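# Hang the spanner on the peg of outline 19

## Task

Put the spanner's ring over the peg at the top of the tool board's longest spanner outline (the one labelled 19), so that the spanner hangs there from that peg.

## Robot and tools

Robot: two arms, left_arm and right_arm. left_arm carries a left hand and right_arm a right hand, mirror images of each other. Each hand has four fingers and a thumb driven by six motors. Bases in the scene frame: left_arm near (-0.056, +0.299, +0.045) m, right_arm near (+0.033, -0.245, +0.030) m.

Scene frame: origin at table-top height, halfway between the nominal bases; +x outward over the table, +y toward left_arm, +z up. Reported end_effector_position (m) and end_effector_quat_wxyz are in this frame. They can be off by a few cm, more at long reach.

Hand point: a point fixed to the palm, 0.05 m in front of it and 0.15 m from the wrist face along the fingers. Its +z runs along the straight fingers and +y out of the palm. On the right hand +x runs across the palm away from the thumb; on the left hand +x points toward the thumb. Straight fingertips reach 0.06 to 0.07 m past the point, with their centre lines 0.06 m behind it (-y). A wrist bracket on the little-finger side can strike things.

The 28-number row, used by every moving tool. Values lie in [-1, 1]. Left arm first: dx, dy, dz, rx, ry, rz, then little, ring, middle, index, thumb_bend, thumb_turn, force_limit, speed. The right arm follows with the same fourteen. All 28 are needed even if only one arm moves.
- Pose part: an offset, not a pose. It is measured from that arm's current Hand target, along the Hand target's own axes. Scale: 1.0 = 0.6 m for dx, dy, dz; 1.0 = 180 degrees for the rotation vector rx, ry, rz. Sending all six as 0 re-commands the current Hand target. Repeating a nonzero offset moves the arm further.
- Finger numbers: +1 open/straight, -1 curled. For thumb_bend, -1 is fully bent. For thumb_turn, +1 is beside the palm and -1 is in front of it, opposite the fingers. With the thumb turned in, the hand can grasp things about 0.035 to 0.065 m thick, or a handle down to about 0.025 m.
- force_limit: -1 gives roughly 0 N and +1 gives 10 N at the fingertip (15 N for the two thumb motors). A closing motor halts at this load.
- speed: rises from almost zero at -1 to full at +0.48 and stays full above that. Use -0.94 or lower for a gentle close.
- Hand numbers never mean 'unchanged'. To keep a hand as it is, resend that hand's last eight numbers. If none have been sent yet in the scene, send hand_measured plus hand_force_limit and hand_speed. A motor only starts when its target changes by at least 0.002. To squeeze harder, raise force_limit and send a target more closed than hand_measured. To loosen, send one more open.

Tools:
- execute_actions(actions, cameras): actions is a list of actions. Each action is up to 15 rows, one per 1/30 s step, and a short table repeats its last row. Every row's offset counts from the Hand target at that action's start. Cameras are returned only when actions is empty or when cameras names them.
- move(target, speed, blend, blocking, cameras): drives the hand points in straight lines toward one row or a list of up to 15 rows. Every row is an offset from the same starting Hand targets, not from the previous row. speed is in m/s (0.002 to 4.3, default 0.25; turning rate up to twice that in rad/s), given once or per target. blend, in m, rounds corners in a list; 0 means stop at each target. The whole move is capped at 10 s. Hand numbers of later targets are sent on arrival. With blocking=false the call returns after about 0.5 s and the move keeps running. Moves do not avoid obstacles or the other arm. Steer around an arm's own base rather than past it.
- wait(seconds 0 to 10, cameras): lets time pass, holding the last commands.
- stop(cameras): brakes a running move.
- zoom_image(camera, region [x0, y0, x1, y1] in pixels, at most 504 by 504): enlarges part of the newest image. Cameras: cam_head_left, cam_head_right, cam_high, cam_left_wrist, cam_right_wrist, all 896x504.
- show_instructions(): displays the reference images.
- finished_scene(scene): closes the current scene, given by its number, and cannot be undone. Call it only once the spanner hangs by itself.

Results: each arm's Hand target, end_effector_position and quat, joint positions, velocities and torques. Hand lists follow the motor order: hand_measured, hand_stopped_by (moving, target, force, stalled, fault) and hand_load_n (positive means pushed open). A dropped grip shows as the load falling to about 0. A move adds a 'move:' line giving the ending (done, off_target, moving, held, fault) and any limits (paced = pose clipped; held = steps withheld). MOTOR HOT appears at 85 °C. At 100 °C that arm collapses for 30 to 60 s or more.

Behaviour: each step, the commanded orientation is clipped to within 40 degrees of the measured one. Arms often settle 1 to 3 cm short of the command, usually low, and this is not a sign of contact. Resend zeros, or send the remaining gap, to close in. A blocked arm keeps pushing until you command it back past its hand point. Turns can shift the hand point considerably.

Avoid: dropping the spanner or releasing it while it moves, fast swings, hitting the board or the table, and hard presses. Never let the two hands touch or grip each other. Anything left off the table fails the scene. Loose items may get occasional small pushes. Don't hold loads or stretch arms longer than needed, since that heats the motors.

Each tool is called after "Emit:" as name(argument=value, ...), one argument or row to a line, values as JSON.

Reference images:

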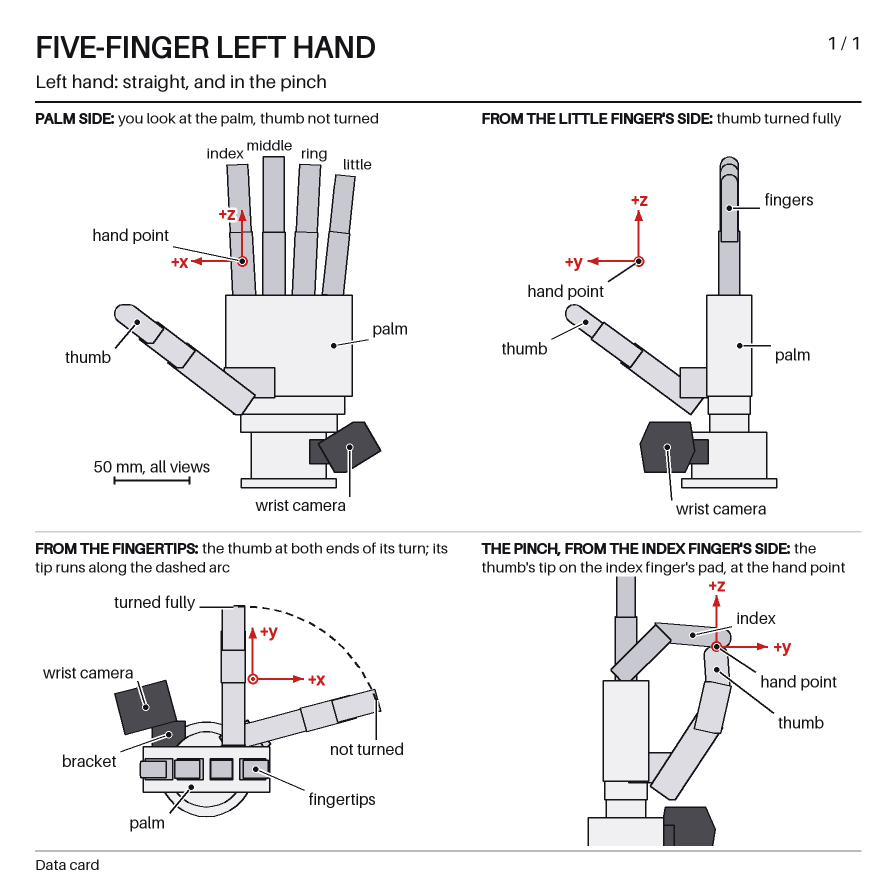

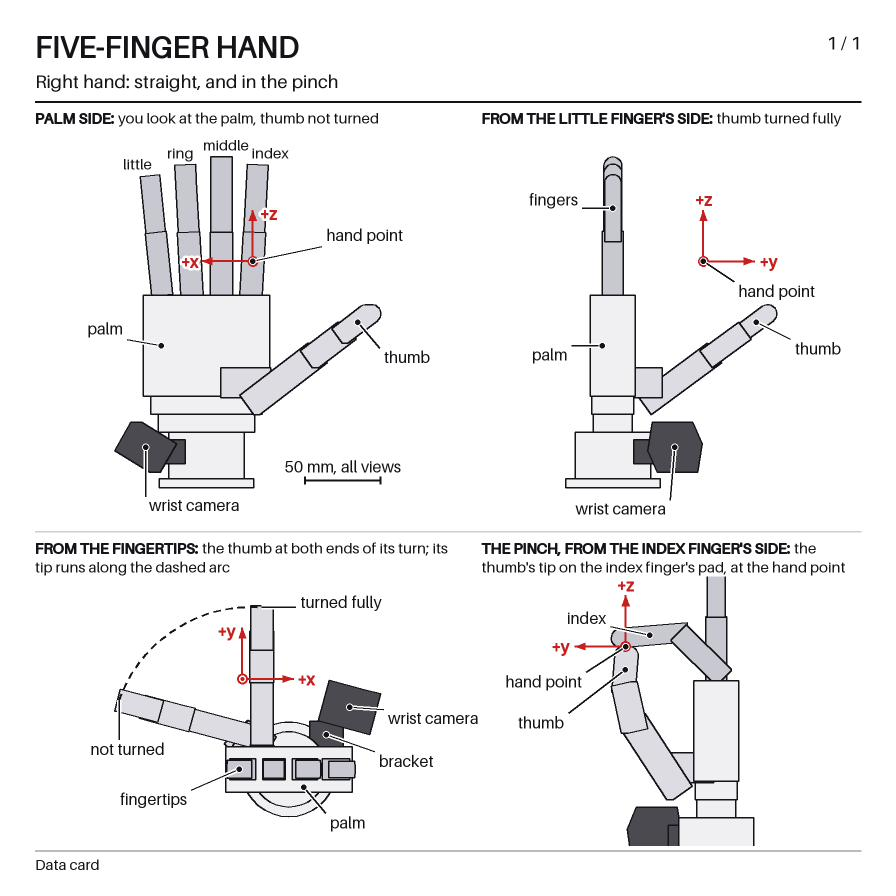

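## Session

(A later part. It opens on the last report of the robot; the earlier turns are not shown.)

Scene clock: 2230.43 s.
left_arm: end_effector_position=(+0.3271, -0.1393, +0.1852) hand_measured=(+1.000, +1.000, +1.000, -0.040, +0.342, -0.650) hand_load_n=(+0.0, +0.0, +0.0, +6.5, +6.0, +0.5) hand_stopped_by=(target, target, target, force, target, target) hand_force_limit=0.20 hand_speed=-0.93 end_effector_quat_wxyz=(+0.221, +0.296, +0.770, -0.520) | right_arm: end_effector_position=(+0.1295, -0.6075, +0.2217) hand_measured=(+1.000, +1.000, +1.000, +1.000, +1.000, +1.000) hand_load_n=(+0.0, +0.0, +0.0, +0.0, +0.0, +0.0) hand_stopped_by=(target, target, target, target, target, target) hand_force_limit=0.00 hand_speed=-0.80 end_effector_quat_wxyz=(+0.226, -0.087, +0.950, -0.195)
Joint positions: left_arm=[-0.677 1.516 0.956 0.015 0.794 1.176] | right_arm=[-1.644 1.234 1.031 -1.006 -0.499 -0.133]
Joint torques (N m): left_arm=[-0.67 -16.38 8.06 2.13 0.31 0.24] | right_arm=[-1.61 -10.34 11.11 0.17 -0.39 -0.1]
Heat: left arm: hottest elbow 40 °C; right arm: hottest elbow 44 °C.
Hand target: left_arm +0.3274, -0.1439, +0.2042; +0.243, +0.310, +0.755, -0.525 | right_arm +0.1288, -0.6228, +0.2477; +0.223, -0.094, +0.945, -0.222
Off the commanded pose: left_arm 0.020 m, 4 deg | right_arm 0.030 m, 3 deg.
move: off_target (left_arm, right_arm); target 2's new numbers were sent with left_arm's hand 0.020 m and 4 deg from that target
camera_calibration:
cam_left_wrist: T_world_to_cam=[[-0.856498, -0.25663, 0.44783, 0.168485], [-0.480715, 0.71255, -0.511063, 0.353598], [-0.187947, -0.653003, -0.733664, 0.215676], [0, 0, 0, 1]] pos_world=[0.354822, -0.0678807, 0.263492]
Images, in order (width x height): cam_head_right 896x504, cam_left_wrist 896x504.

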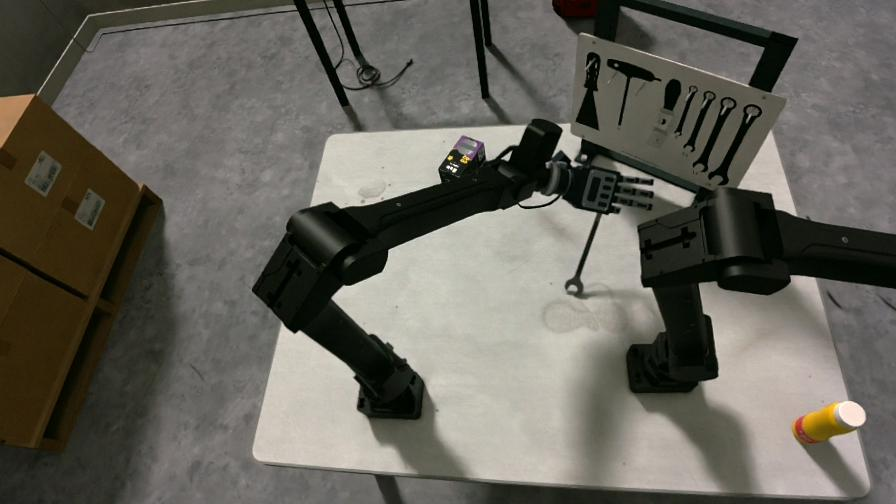

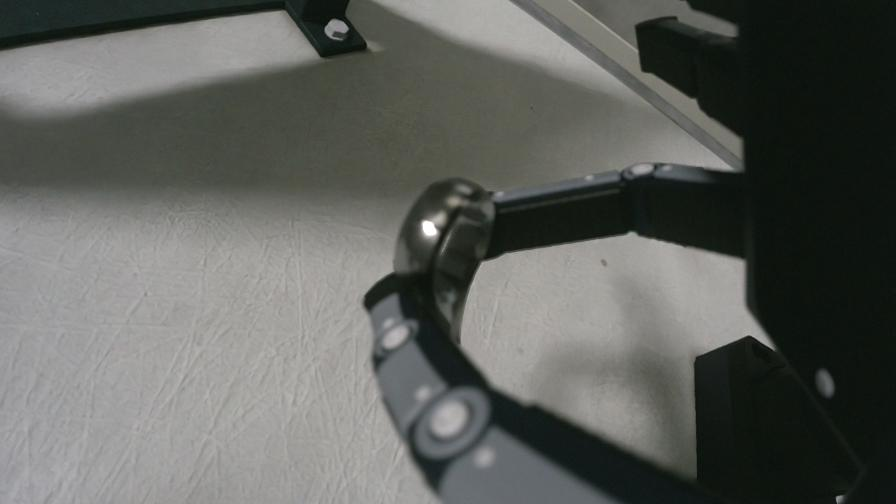

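Emit:
move(
  target=[
    [-0.0124,-0.0385,-0.0204,0,-0.0234,0.0442,1,1,1,-0.325,0.34,-0.65,0.2,-0.93,0,0,0,0,0,0,1,1,1,1,1,1,0,-0.8],
    [-0.0250,-0.0722,-0.0395,0,-0.0519,0.0981,1,1,1,-0.328,0.34,-0.65,0.2,-0.93,0,0,0,0,0,0,1,1,1,1,1,1,0,-0.8],
  ],
  speed=0.045,
  cameras=["cam_head_right","cam_left_wrist"],
)

Scene clock: 2239.80 s.
left_arm: end_effector_position=(+0.3065, -0.1323, +0.2286) hand_measured=(+1.000, +1.000, +1.000, -0.040, +0.342, -0.650) hand_load_n=(+0.0, +0.0, +0.0, +7.0, +6.0, +0.5) hand_stopped_by=(target, target, target, force, target, target) hand_force_limit=0.20 hand_speed=-0.93 end_effector_quat_wxyz=(+0.357, +0.368, +0.697, -0.502) | right_arm: end_effector_position=(+0.1295, -0.6075, +0.2217) hand_measured=(+1.000, +1.000, +1.000, +1.000, +1.000, +1.000) hand_load_n=(+0.0, +0.0, +0.0, +0.0, +0.0, +0.0) hand_stopped_by=(target, target, target, target, target, target) hand_force_limit=0.00 hand_speed=-0.80 end_effector_quat_wxyz=(+0.226, -0.087, +0.950, -0.195)
Joint positions: left_arm=[-0.73 1.358 0.783 0.254 0.693 1.313] | right_arm=[-1.644 1.234 1.031 -1.006 -0.499 -0.133]
Joint torques (N m): left_arm=[-0.73 -13.57 8.25 2.45 0.16 0.27] | right_arm=[-1.44 -10.4 11.07 0.23 -0.37 -0.09]
Heat: left arm: hottest elbow 40 °C; right arm: hottest elbow 44 °C.
Hand target: left_arm +0.3055, -0.1359, +0.2503; +0.381, +0.379, +0.676, -0.505 | right_arm +0.1288, -0.6228, +0.2477; +0.223, -0.094, +0.945, -0.222
Off the commanded pose: left_arm 0.022 m, 4 deg | right_arm 0.030 m, 3 deg.
move: off_target (left_arm, right_arm); target 2's new numbers were sent with left_arm's hand 0.022 m and 4 deg from that target
camera_calibration:
cam_left_wrist: T_world_to_cam=[[-0.960035, -0.222316, 0.170026, 0.232986], [-0.276164, 0.653768, -0.704501, 0.334616], [0.045464, -0.7233, -0.689036, 0.157238], [0, 0, 0, 1]] pos_world=[0.308935, -0.0532349, 0.304466]
Images, in order (width x height): cam_head_right 896x504, cam_left_wrist 896x504.

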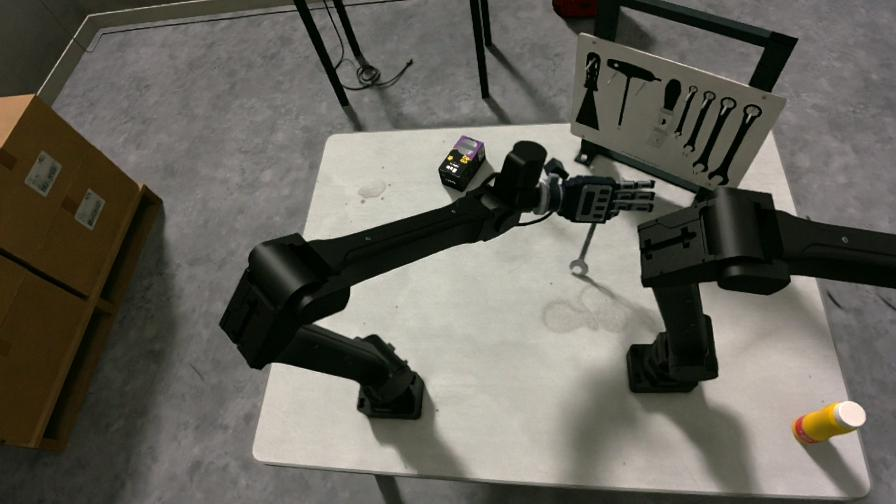

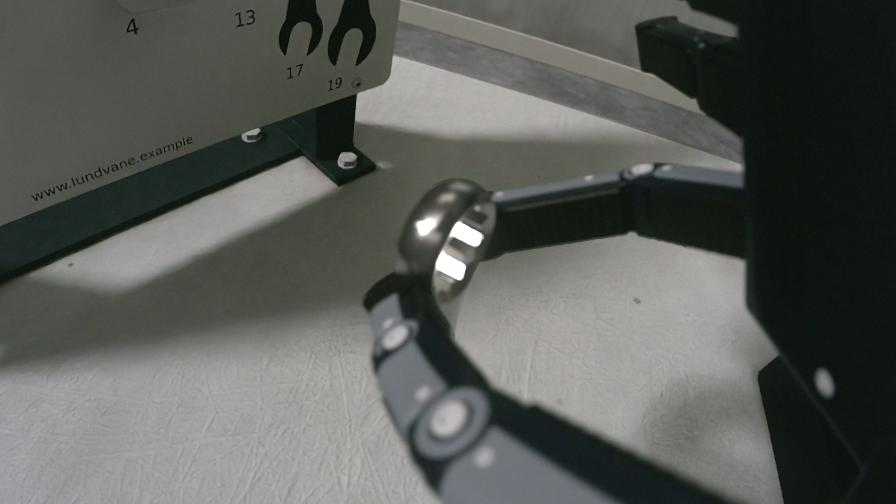

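Emit:
move(
  target=[
    [-0.0163,-0.0245,-0.0123,0,-0.0260,0.0491,1,1,1,-0.331,0.34,-0.65,0.2,-0.93,0,0,0,0,0,0,1,1,1,1,1,1,0,-0.8],
    [-0.0415,-0.0390,-0.0205,0,-0.0493,0.0932,1,1,1,-0.334,0.34,-0.65,0.2,-0.93,0,0,0,0,0,0,1,1,1,1,1,1,0,-0.8],
  ],
  speed=0.04,
  cameras=["cam_head_right","cam_left_wrist"],
)

Scene clock: 2251.47 s.
left_arm: end_effector_position=(+0.2962, -0.1296, +0.2582) hand_measured=(+1.000, +1.000, +1.000, -0.040, +0.342, -0.650) hand_load_n=(+0.0, +0.0, +0.0, +6.5, +5.5, +1.0) hand_stopped_by=(target, target, target, force, target, target) hand_force_limit=0.20 hand_speed=-0.93 end_effector_quat_wxyz=(+0.475, +0.425, +0.610, -0.471) | right_arm: end_effector_position=(+0.1295, -0.6075, +0.2217) hand_measured=(+1.000, +1.000, +1.000, +1.000, +1.000, +1.000) hand_load_n=(+0.0, +0.0, +0.0, +0.0, +0.0, -0.5) hand_stopped_by=(target, target, target, target, target, target) hand_force_limit=0.00 hand_speed=-0.80 end_effector_quat_wxyz=(+0.226, -0.087, +0.950, -0.195)
Joint positions: left_arm=[-0.771 1.305 0.66 0.515 0.628 1.475] | right_arm=[-1.644 1.234 1.031 -1.006 -0.499 -0.133]
Joint torques (N m): left_arm=[-0.73 -12.34 8.1 2.67 0.06 0.31] | right_arm=[-1.49 -10.17 10.99 0.16 -0.39 -0.09]
Heat: left arm: hottest elbow 40 °C; right arm: hottest elbow 44 °C.
Hand target: left_arm +0.2936, -0.1319, +0.2844; +0.501, +0.433, +0.582, -0.472 | right_arm +0.1288, -0.6228, +0.2477; +0.223, -0.094, +0.945, -0.222
Off the commanded pose: left_arm 0.026 m, 4 deg | right_arm 0.030 m, 3 deg.
move: off_target (left_arm, right_arm); target 2's new numbers were sent with left_arm's hand 0.026 m and 4 deg from that target
camera_calibration:
cam_left_wrist: T_world_to_cam=[[-0.970446, -0.214852, -0.109877, 0.294923], [-0.0376759, 0.584632, -0.810423, 0.29863], [0.238359, -0.782332, -0.575449, 0.0859709], [0, 0, 0, 1]] pos_world=[0.276966, -0.0439662, 0.323894]
Images, in order (width x height): cam_head_right 896x504, cam_left_wrist 896x504.

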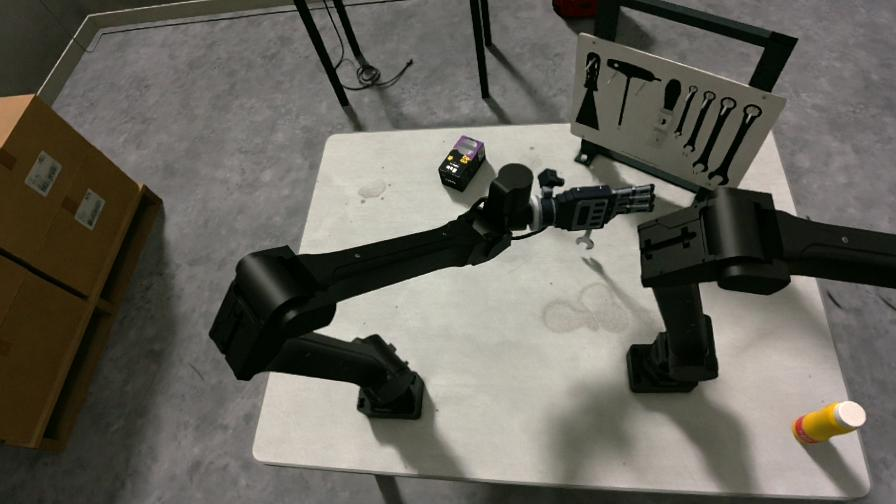

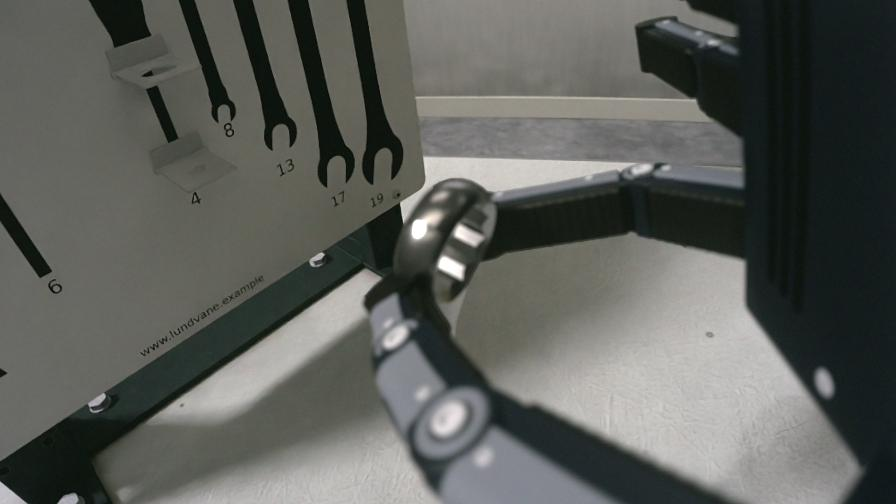

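Emit:
move(
  target=[
    [-0.0496,-0.0058,-0.0026,0,-0.0130,0.0245,1,1,1,-0.337,0.34,-0.65,0.25,-0.93,0,0,0,0,0,0,1,1,1,1,1,1,0,-0.8],
    [-0.1157,-0.0135,-0.0061,0,-0.0182,0.0343,1,1,1,-0.340,0.34,-0.65,0.25,-0.93,0,0,0,0,0,0,1,1,1,1,1,1,0,-0.8],
  ],
  speed=0.04,
  cameras=["cam_head_right","cam_left_wrist"],
)

Scene clock: 2258.90 s.
left_arm: end_effector_position=(+0.2871, -0.1207, +0.3041) hand_measured=(+1.000, +1.000, +1.000, -0.040, +0.342, -0.650) hand_load_n=(+0.0, +0.0, +0.0, +6.5, +6.0, +1.0) hand_stopped_by=(target, target, target, force, target, target) hand_force_limit=0.25 hand_speed=-0.93 end_effector_quat_wxyz=(+0.510, +0.444, +0.578, -0.457) | right_arm: end_effector_position=(+0.1295, -0.6075, +0.2217) hand_measured=(+1.000, +1.000, +1.000, +1.000, +1.000, +1.000) hand_load_n=(+0.0, +0.0, +0.0, +0.0, +0.0, -0.5) hand_stopped_by=(target, target, target, target, target, target) hand_force_limit=0.00 hand_speed=-0.80 end_effector_quat_wxyz=(+0.226, -0.087, +0.950, -0.195)
Joint positions: left_arm=[-0.777 1.198 0.66 0.462 0.619 1.54] | right_arm=[-1.644 1.234 1.031 -1.006 -0.499 -0.133]
Joint torques (N m): left_arm=[-0.73 -10.87 13.42 1.09 0.04 0.32] | right_arm=[-1.55 -10.52 11 0.18 -0.37 -0.1]
Heat: left arm: hottest elbow 40 °C; right arm: hottest elbow 44 °C.
Hand target: left_arm +0.2935, -0.1320, +0.3544; +0.542, +0.450, +0.543, -0.456 | right_arm +0.1288, -0.6228, +0.2477; +0.223, -0.094, +0.945, -0.222
Off the commanded pose: left_arm 0.052 m, 5 deg | right_arm 0.030 m, 3 deg.
move: off_target (left_arm, right_arm); target 2's new numbers were sent with left_arm's hand 0.052 m and 5 deg from that target
camera_calibration:
cam_left_wrist: T_world_to_cam=[[-0.954791, -0.216157, -0.204082, 0.316997], [0.0484575, 0.564157, -0.824244, 0.307257], [0.293301, -0.79687, -0.528178, 0.0896275], [0, 0, 0, 1]] pos_world=[0.261489, -0.0333986, 0.365287]
Images, in order (width x height): cam_head_right 896x504, cam_left_wrist 896x504.

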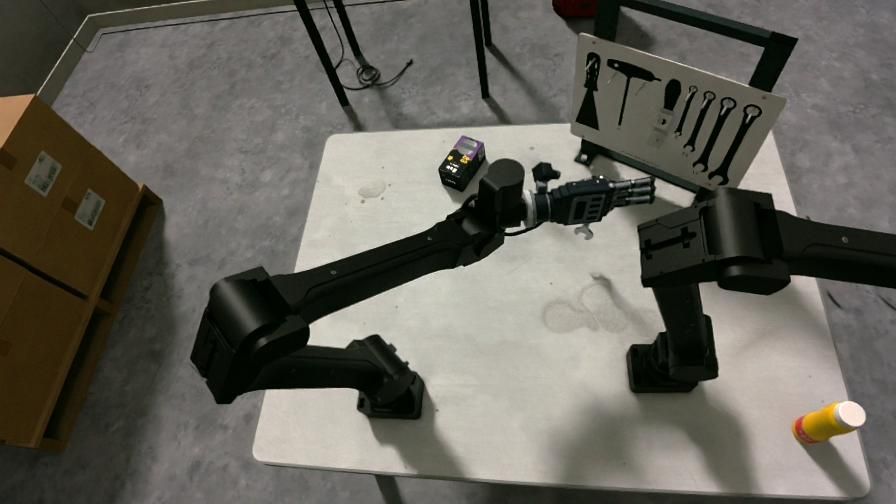

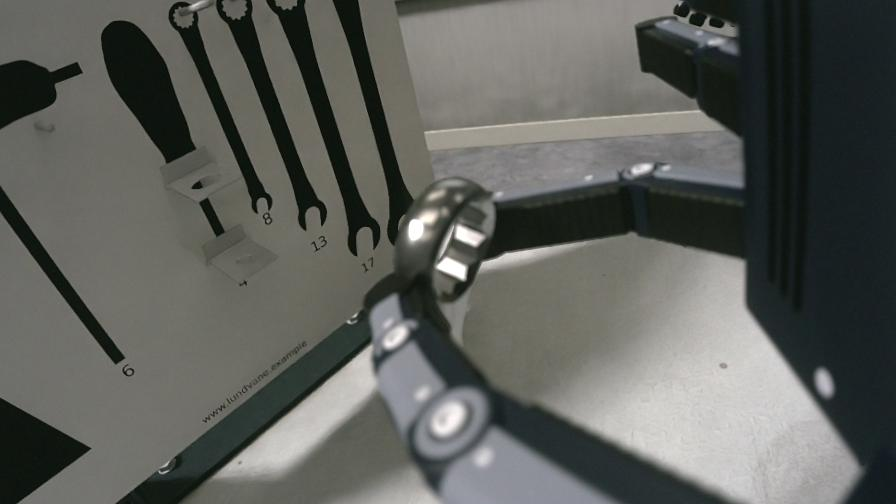

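Emit:
move(
  target=[0.05,0,0,0,0,0,1,1,1,-0.340,0.34,-0.65,0.25,-0.93,0.1082,-0.2842,0.0500,0,0,0,1,1,1,1,1,1,0,-0.8],
  speed=0.15,
  cameras=["cam_head_right","cam_high","cam_head_left"],
)

Scene clock: 2289.93 s.
left_arm: end_effector_position=(+0.2909, -0.1247, +0.3087) hand_measured=(+1.000, +1.000, +1.000, -0.040, +0.342, -0.650) hand_load_n=(+0.0, +0.0, +0.0, +6.5, +5.5, +1.0) hand_stopped_by=(target, target, target, force, target, target) hand_force_limit=0.25 hand_speed=-0.93 end_effector_quat_wxyz=(+0.524, +0.444, +0.564, -0.458) | right_arm: end_effector_position=(+0.1036, -0.7873, +0.2587) hand_measured=(+1.000, +1.000, +1.000, +1.000, +1.000, +1.000) hand_load_n=(+0.0, +0.0, +0.0, +0.0, +0.0, -0.5) hand_stopped_by=(target, target, target, target, target, target) hand_force_limit=0.00 hand_speed=-0.80 end_effector_quat_wxyz=(+0.226, -0.084, +0.949, -0.200)
Joint positions: left_arm=[-0.778 1.219 0.66 0.52 0.619 1.541] | right_arm=[-1.678 1.686 1.611 -1.138 -0.511 -0.161]
Joint torques (N m): left_arm=[-0.79 -7.94 9.78 2.73 0.01 0.32] | right_arm=[-2.02 -16.38 11.36 0.18 -0.54 -0.22]
Heat: left arm: hottest elbow 44 °C; right arm: hottest elbow 44 °C.
Hand target: left_arm +0.2933, -0.1321, +0.3245; +0.542, +0.450, +0.543, -0.456 | right_arm +0.0988, -0.8028, +0.2776; +0.223, -0.094, +0.945, -0.222
Off the commanded pose: left_arm 0.017 m, 3 deg | right_arm 0.025 m, 3 deg.
move: off_target (left_arm, right_arm)
Images, in order (width x height): cam_head_left 896x504, cam_head_right 896x504, cam_high 896x504.

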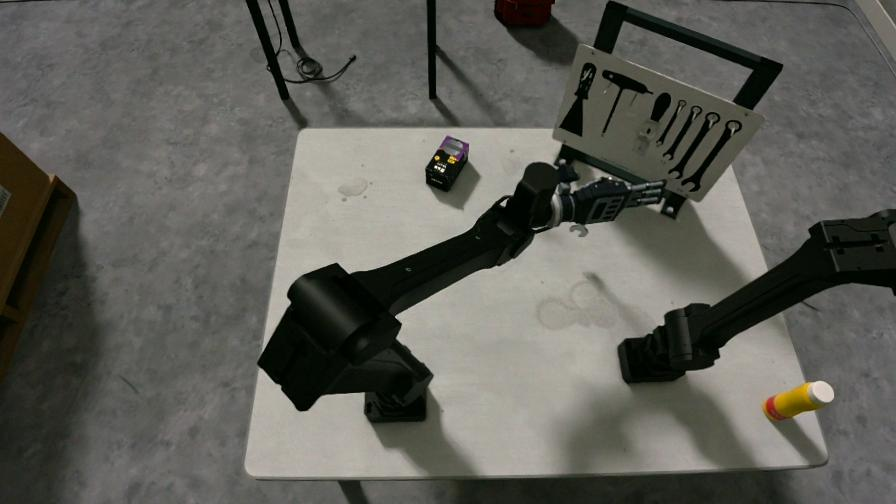

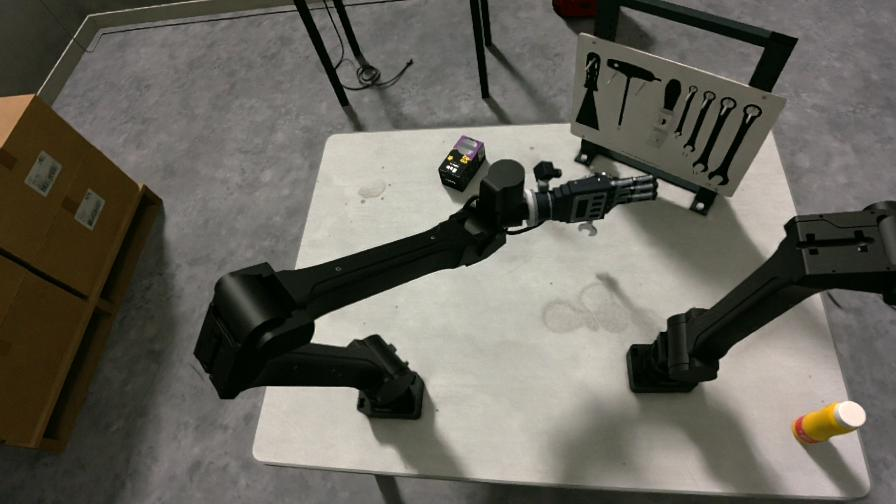

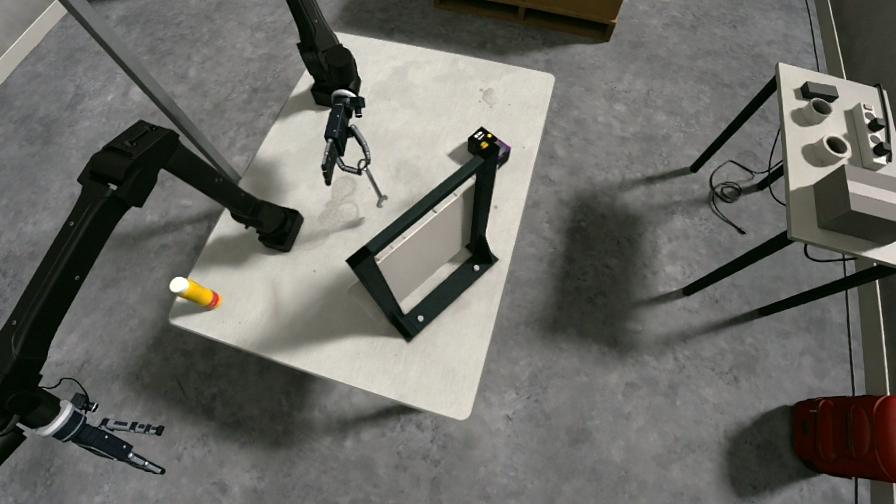

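Emit:
zoom_image(
  camera="cam_high",
  region=[310, 80, 430, 220],
)

Emit:
zoom_image(
  camera="cam_head_right",
  region=[700, 80, 800, 200],
)

Emit:
zoom_image(
  camera="cam_head_left",
  region=[680, 90, 780, 210],
)

Scaled by 3.600 from the camera's 896x504 image, which has a finer 1280x720 frame.

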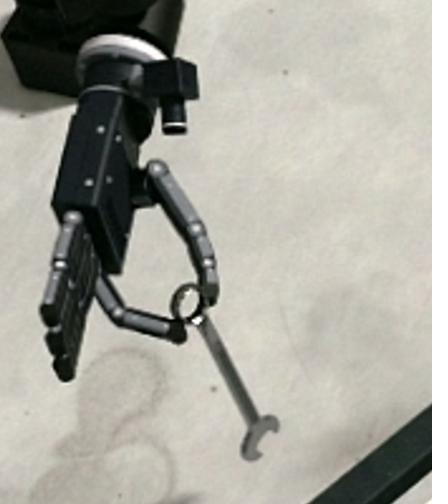

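Scaled by 4.200 from the camera's 896x504 image, which has a finer 1280x720 frame.

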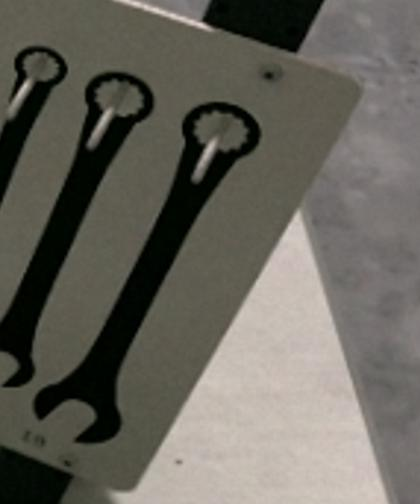

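Scaled by 4.200 from the camera's 896x504 image, which has a finer 1280x720 frame.

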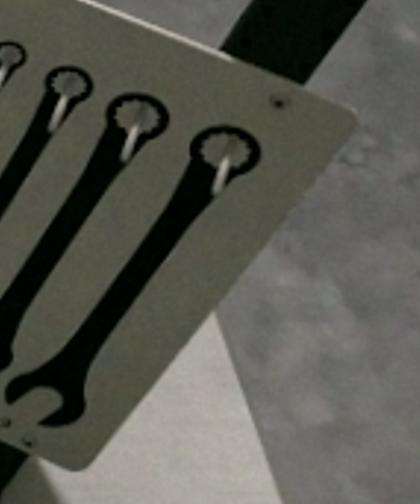

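Emit:
zoom_image(
  camera="cam_high",
  region=[310, 200, 430, 340],
)

Scaled by 3.600 from the camera's 896x504 image, which has a finer 1280x720 frame.

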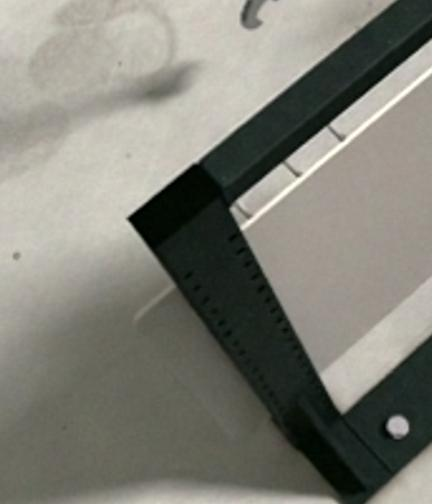

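Emit:
move(
  target=[-0.0987,-0.0023,0.2423,0.0333,0.0002,-0.0002,1,1,1,-0.343,0.34,-0.65,0.25,-0.93,0,0,0,0,0,0,1,1,1,1,1,1,0,-0.8],
  speed=0.06,
  cameras=["cam_head_right","cam_left_wrist","cam_high","cam_head_left"],
)

Scene clock: 2308.73 s.
left_arm: end_effector_position=(+0.3092, -0.2578, +0.3472) hand_measured=(+1.000, +1.000, +1.000, -0.040, +0.342, -0.650) hand_load_n=(+0.0, +0.0, +0.0, +7.0, +6.0, +1.0) hand_stopped_by=(target, target, target, force, target, target) hand_force_limit=0.25 hand_speed=-0.93 end_effector_quat_wxyz=(+0.495, +0.474, +0.544, -0.484) | right_arm: end_effector_position=(+0.1036, -0.7873, +0.2587) hand_measured=(+1.000, +1.000, +1.000, +1.000, +1.000, +1.000) hand_load_n=(+0.0, +0.0, +0.0, +0.0, +0.0, +0.0) hand_stopped_by=(target, target, target, target, target, target) hand_force_limit=0.00 hand_speed=-0.80 end_effector_quat_wxyz=(+0.226, -0.084, +0.949, -0.201)
Joint positions: left_arm=[-0.913 1.474 1.026 0.398 0.59 1.541] | right_arm=[-1.678 1.686 1.611 -1.138 -0.511 -0.162]
Joint torques (N m): left_arm=[-0.56 -13.22 14.67 1.05 0.03 0.32] | right_arm=[-1.96 -16.73 11.41 0.2 -0.55 -0.26]
Heat: left arm: hottest elbow 45 °C; right arm: hottest elbow 47 °C.
Hand target: left_arm +0.3182, -0.2752, +0.3842; +0.518, +0.478, +0.519, -0.484 | right_arm +0.0988, -0.8028, +0.2776; +0.223, -0.094, +0.945, -0.222
Off the commanded pose: left_arm 0.042 m, 4 deg | right_arm 0.025 m, 3 deg.
move: off_target (left_arm, right_arm)
camera_calibration:
cam_left_wrist: T_world_to_cam=[[-0.968268, -0.117447, -0.220598, 0.352697], [0.12417, 0.539952, -0.832487, 0.39227], [0.216885, -0.833462, -0.508235, 0.00388132], [0, 0, 0, 1]] pos_world=[0.291955, -0.167149, 0.406337]
Images, in order (width x height): cam_head_left 896x504, cam_head_right 896x504, cam_high 896x504, cam_left_wrist 896x504.

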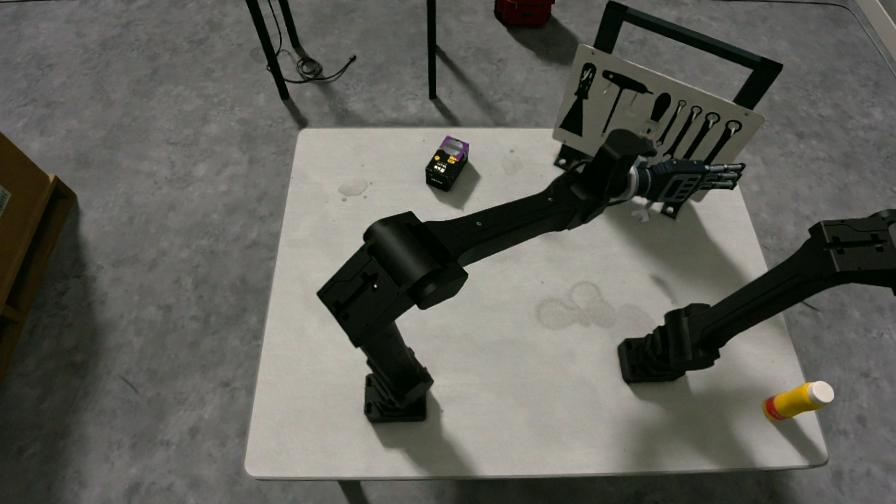

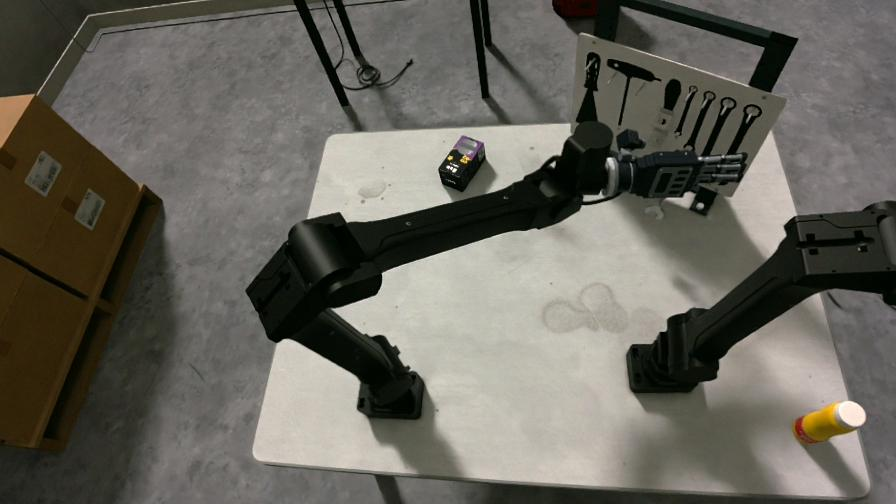

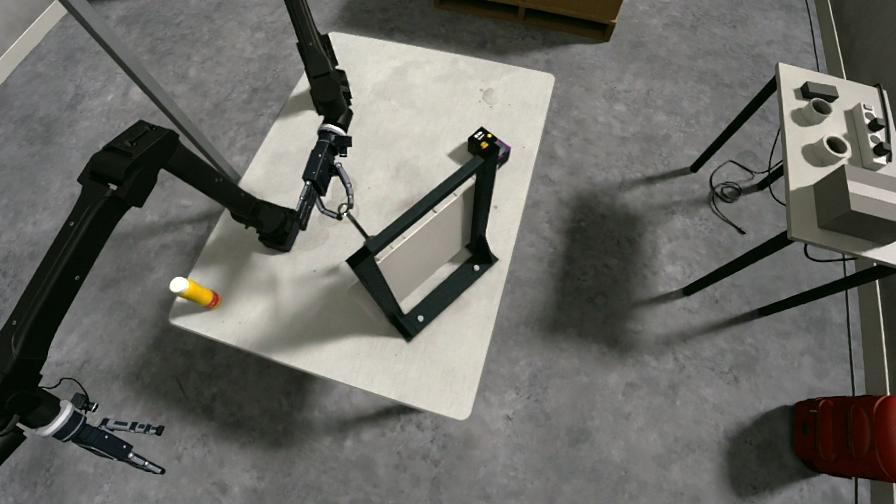

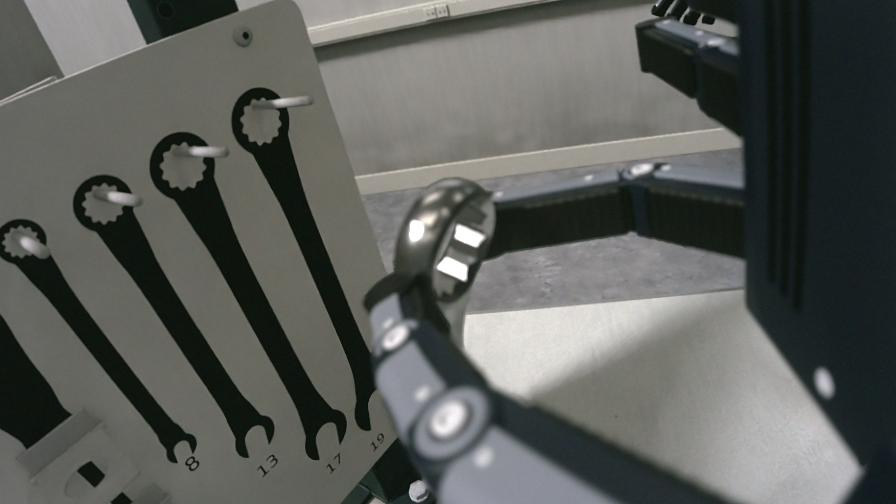

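Emit:
move(
  target=[-0.0197,0.0097,0.0928,0.0278,0.0002,-0.0001,1,1,1,-0.346,0.34,-0.65,0.25,-0.93,0,0,0,0,0,0,1,1,1,1,1,1,0,-0.8],
  speed=0.04,
  cameras=["cam_head_right","cam_left_wrist"],
)

Scene clock: 2320.20 s.
left_arm: end_effector_position=(+0.3214, -0.3123, +0.3584) hand_measured=(+1.000, +1.000, +1.000, -0.040, +0.342, -0.650) hand_load_n=(+0.0, +0.0, +0.0, +6.5, +6.0, +1.0) hand_stopped_by=(target, target, target, force, target, target) hand_force_limit=0.25 hand_speed=-0.93 end_effector_quat_wxyz=(+0.474, +0.495, +0.524, -0.505) | right_arm: end_effector_position=(+0.1036, -0.7873, +0.2587) hand_measured=(+1.000, +1.000, +1.000, +1.000, +1.000, +1.000) hand_load_n=(+0.0, +0.0, +0.0, -0.5, +0.0, +0.0) hand_stopped_by=(target, target, target, target, target, target) hand_force_limit=0.00 hand_speed=-0.80 end_effector_quat_wxyz=(+0.226, -0.084, +0.949, -0.201)
Joint positions: left_arm=[-0.929 1.599 1.204 0.345 0.656 1.541] | right_arm=[-1.678 1.686 1.611 -1.138 -0.511 -0.162]
Joint torques (N m): left_arm=[-0.67 -16.03 15.1 1.09 0.16 0.31] | right_arm=[-2.2 -16.67 11.33 0.23 -0.53 -0.24]
Heat: left arm: hottest elbow 46 °C; right arm: hottest elbow 48 °C.
Hand target: left_arm +0.3283, -0.3301, +0.3962; +0.496, +0.500, +0.498, -0.506 | right_arm +0.0988, -0.8028, +0.2776; +0.223, -0.094, +0.945, -0.222
Off the commanded pose: left_arm 0.042 m, 4 deg | right_arm 0.025 m, 3 deg.
move: off_target (left_arm, right_arm)
camera_calibration:
cam_left_wrist: T_world_to_cam=[[-0.975419, -0.0373188, -0.217177, 0.386733], [0.16543, 0.527061, -0.833571, 0.412636], [0.145573, -0.849008, -0.507931, -0.0204979], [0, 0, 0, 1]] pos_world=[0.311948, -0.220455, 0.417539]
Images, in order (width x height): cam_head_right 896x504, cam_left_wrist 896x504.

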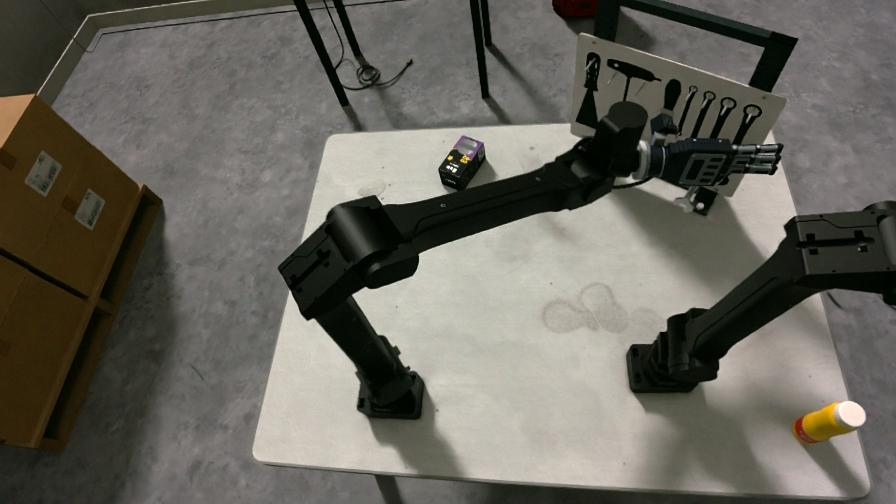

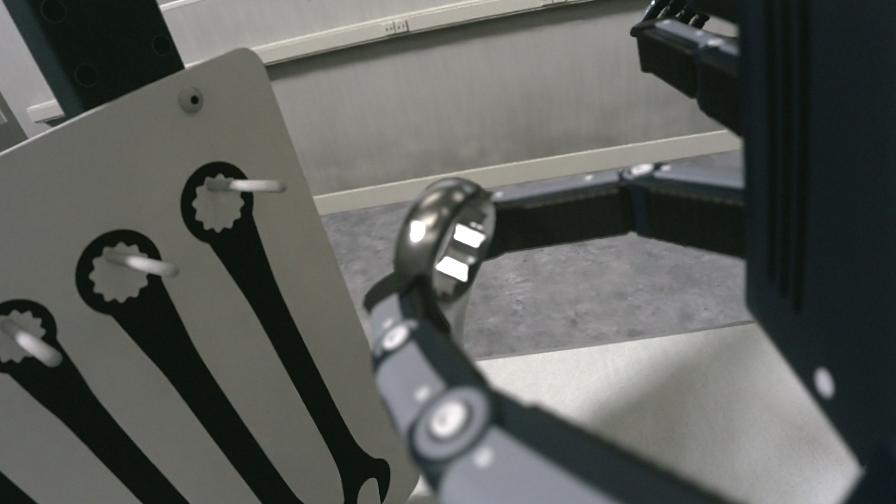

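Emit:
move(
  target=[-0.0210,0.0267,0.0333,0,0,0,1,1,1,-0.349,0.34,-0.65,0.25,-0.93,0,0,0,0,0,0,1,1,1,1,1,1,0,-0.8],
  speed=0.03,
  cameras=["cam_left_wrist","cam_high"],
)

Scene clock: 2335.07 s.
left_arm: end_effector_position=(+0.3370, -0.3330, +0.3713) hand_measured=(+1.000, +1.000, +1.000, -0.040, +0.342, -0.650) hand_load_n=(+0.0, +0.0, +0.0, +7.0, +6.0, +1.0) hand_stopped_by=(target, target, target, force, target, target) hand_force_limit=0.25 hand_speed=-0.93 end_effector_quat_wxyz=(+0.474, +0.495, +0.524, -0.506) | right_arm: end_effector_position=(+0.1036, -0.7873, +0.2587) hand_measured=(+1.000, +1.000, +1.000, +1.000, +1.000, +1.000) hand_load_n=(+0.0, +0.0, +0.0, +0.0, +0.0, +0.0) hand_stopped_by=(target, target, target, target, target, target) hand_force_limit=0.00 hand_speed=-0.80 end_effector_quat_wxyz=(+0.226, -0.084, +0.949, -0.201)
Joint positions: left_arm=[-0.929 1.651 1.304 0.297 0.658 1.541] | right_arm=[-1.678 1.686 1.611 -1.138 -0.511 -0.162]
Joint torques (N m): left_arm=[-0.56 -16.73 15.3 1.1 0.15 0.31] | right_arm=[-1.85 -16.62 11.41 0.17 -0.53 -0.24]
Heat: left arm: hottest elbow 50 °C; right arm: hottest elbow 49 °C.
Hand target: left_arm +0.3441, -0.3502, +0.4089; +0.496, +0.500, +0.498, -0.506 | right_arm +0.0988, -0.8028, +0.2776; +0.223, -0.094, +0.945, -0.222
Off the commanded pose: left_arm 0.042 m, 4 deg | right_arm 0.025 m, 3 deg.
move: off_target (left_arm, right_arm)
camera_calibration:
cam_left_wrist: T_world_to_cam=[[-0.975366, -0.0362751, -0.217591, 0.404465], [0.166441, 0.526331, -0.83383, 0.431225], [0.144772, -0.849506, -0.507328, -0.0339729], [0, 0, 0, 1]] pos_world=[0.327646, -0.241155, 0.430341]
Images, in order (width x height): cam_high 896x504, cam_left_wrist 896x504.

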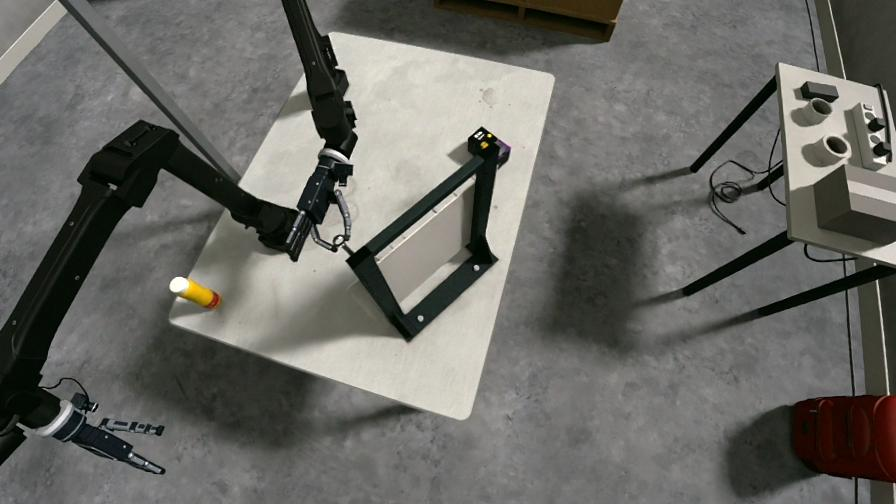

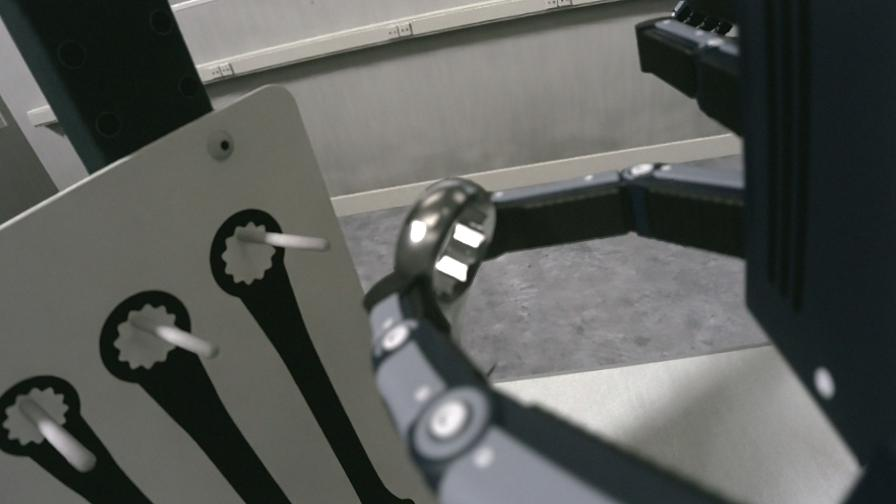

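Emit:
move(
  target=[0.0133,0.0447,0.0297,0,0,0,1,1,1,-0.352,0.34,-0.65,0.25,-0.93,0,0,0,0,0,0,1,1,1,1,1,1,0,-0.8],
  speed=0.025,
  cameras=["cam_left_wrist","cam_high"],
)

Emit:
zoom_image(
  camera="cam_left_wrist",
  region=[300, 130, 560, 350],
)

Scene clock: 2345.87 s.
left_arm: end_effector_position=(+0.3549, -0.3567, +0.3620) hand_measured=(+1.000, +1.000, +1.000, -0.040, +0.342, -0.650) hand_load_n=(+0.0, +0.0, +0.0, +6.5, +6.0, +1.5) hand_stopped_by=(target, target, target, force, target, target) hand_force_limit=0.25 hand_speed=-0.93 end_effector_quat_wxyz=(+0.470, +0.498, +0.522, -0.509) | right_arm: end_effector_position=(+0.1036, -0.7873, +0.2587) hand_measured=(+1.000, +1.000, +1.000, +1.000, +1.000, +1.000) hand_load_n=(+0.0, +0.0, +0.0, +0.0, +0.0, +0.0) hand_stopped_by=(target, target, target, target, target, target) hand_force_limit=0.00 hand_speed=-0.80 end_effector_quat_wxyz=(+0.226, -0.084, +0.949, -0.201)
Joint positions: left_arm=[-0.925 1.734 1.389 0.292 0.674 1.541] | right_arm=[-1.678 1.686 1.611 -1.138 -0.511 -0.162]
Joint torques (N m): left_arm=[0.67 -18.2 15.31 1.14 0.16 0.31] | right_arm=[-1.9 -16.79 11.43 0.2 -0.53 -0.25]
Heat: left arm: hottest elbow 54 °C; right arm: hottest elbow 49 °C.
Hand target: left_arm +0.3707, -0.3683, +0.4007; +0.496, +0.500, +0.498, -0.506 | right_arm +0.0988, -0.8028, +0.2776; +0.223, -0.094, +0.945, -0.222
Off the commanded pose: left_arm 0.043 m, 4 deg | right_arm 0.025 m, 3 deg.
move: off_target (left_arm, right_arm)
camera_calibration:
cam_left_wrist: T_world_to_cam=[[-0.976303, -0.0232468, -0.215156, 0.423067], [0.171122, 0.525686, -0.83329, 0.430894], [0.132476, -0.850361, -0.50925, -0.0566494], [0, 0, 0, 1]] pos_world=[0.346811, -0.264852, 0.421237]
Images, in order (width x height): cam_high 896x504, cam_left_wrist 896x504.

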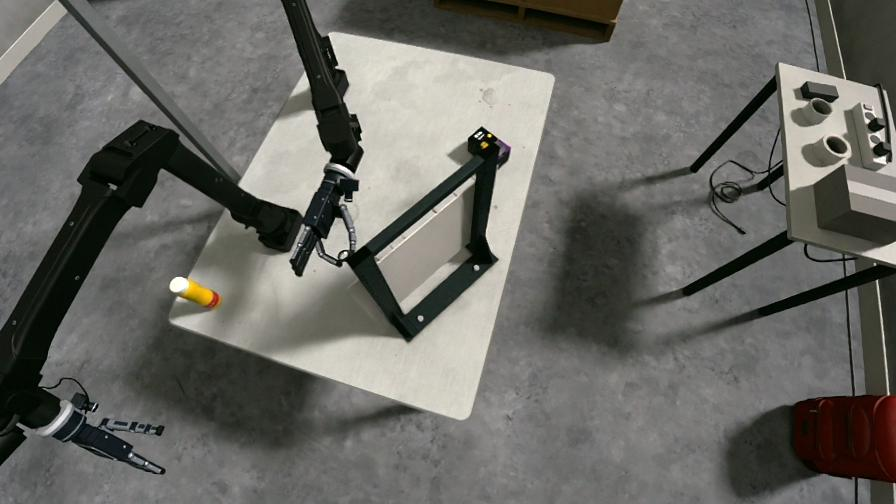

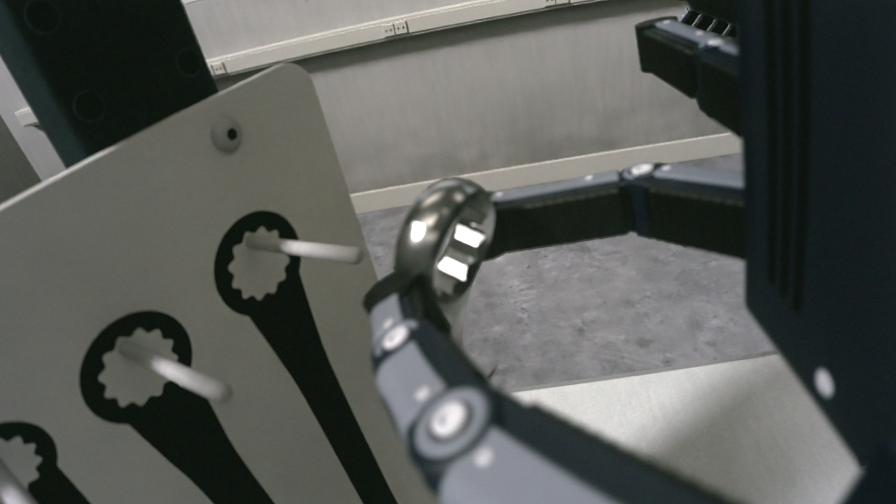

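Scaled by 1.938 from the camera's 896x504 image, which has a finer 1280x720 frame.

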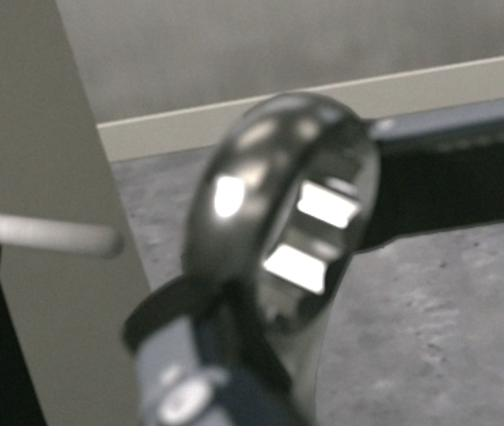

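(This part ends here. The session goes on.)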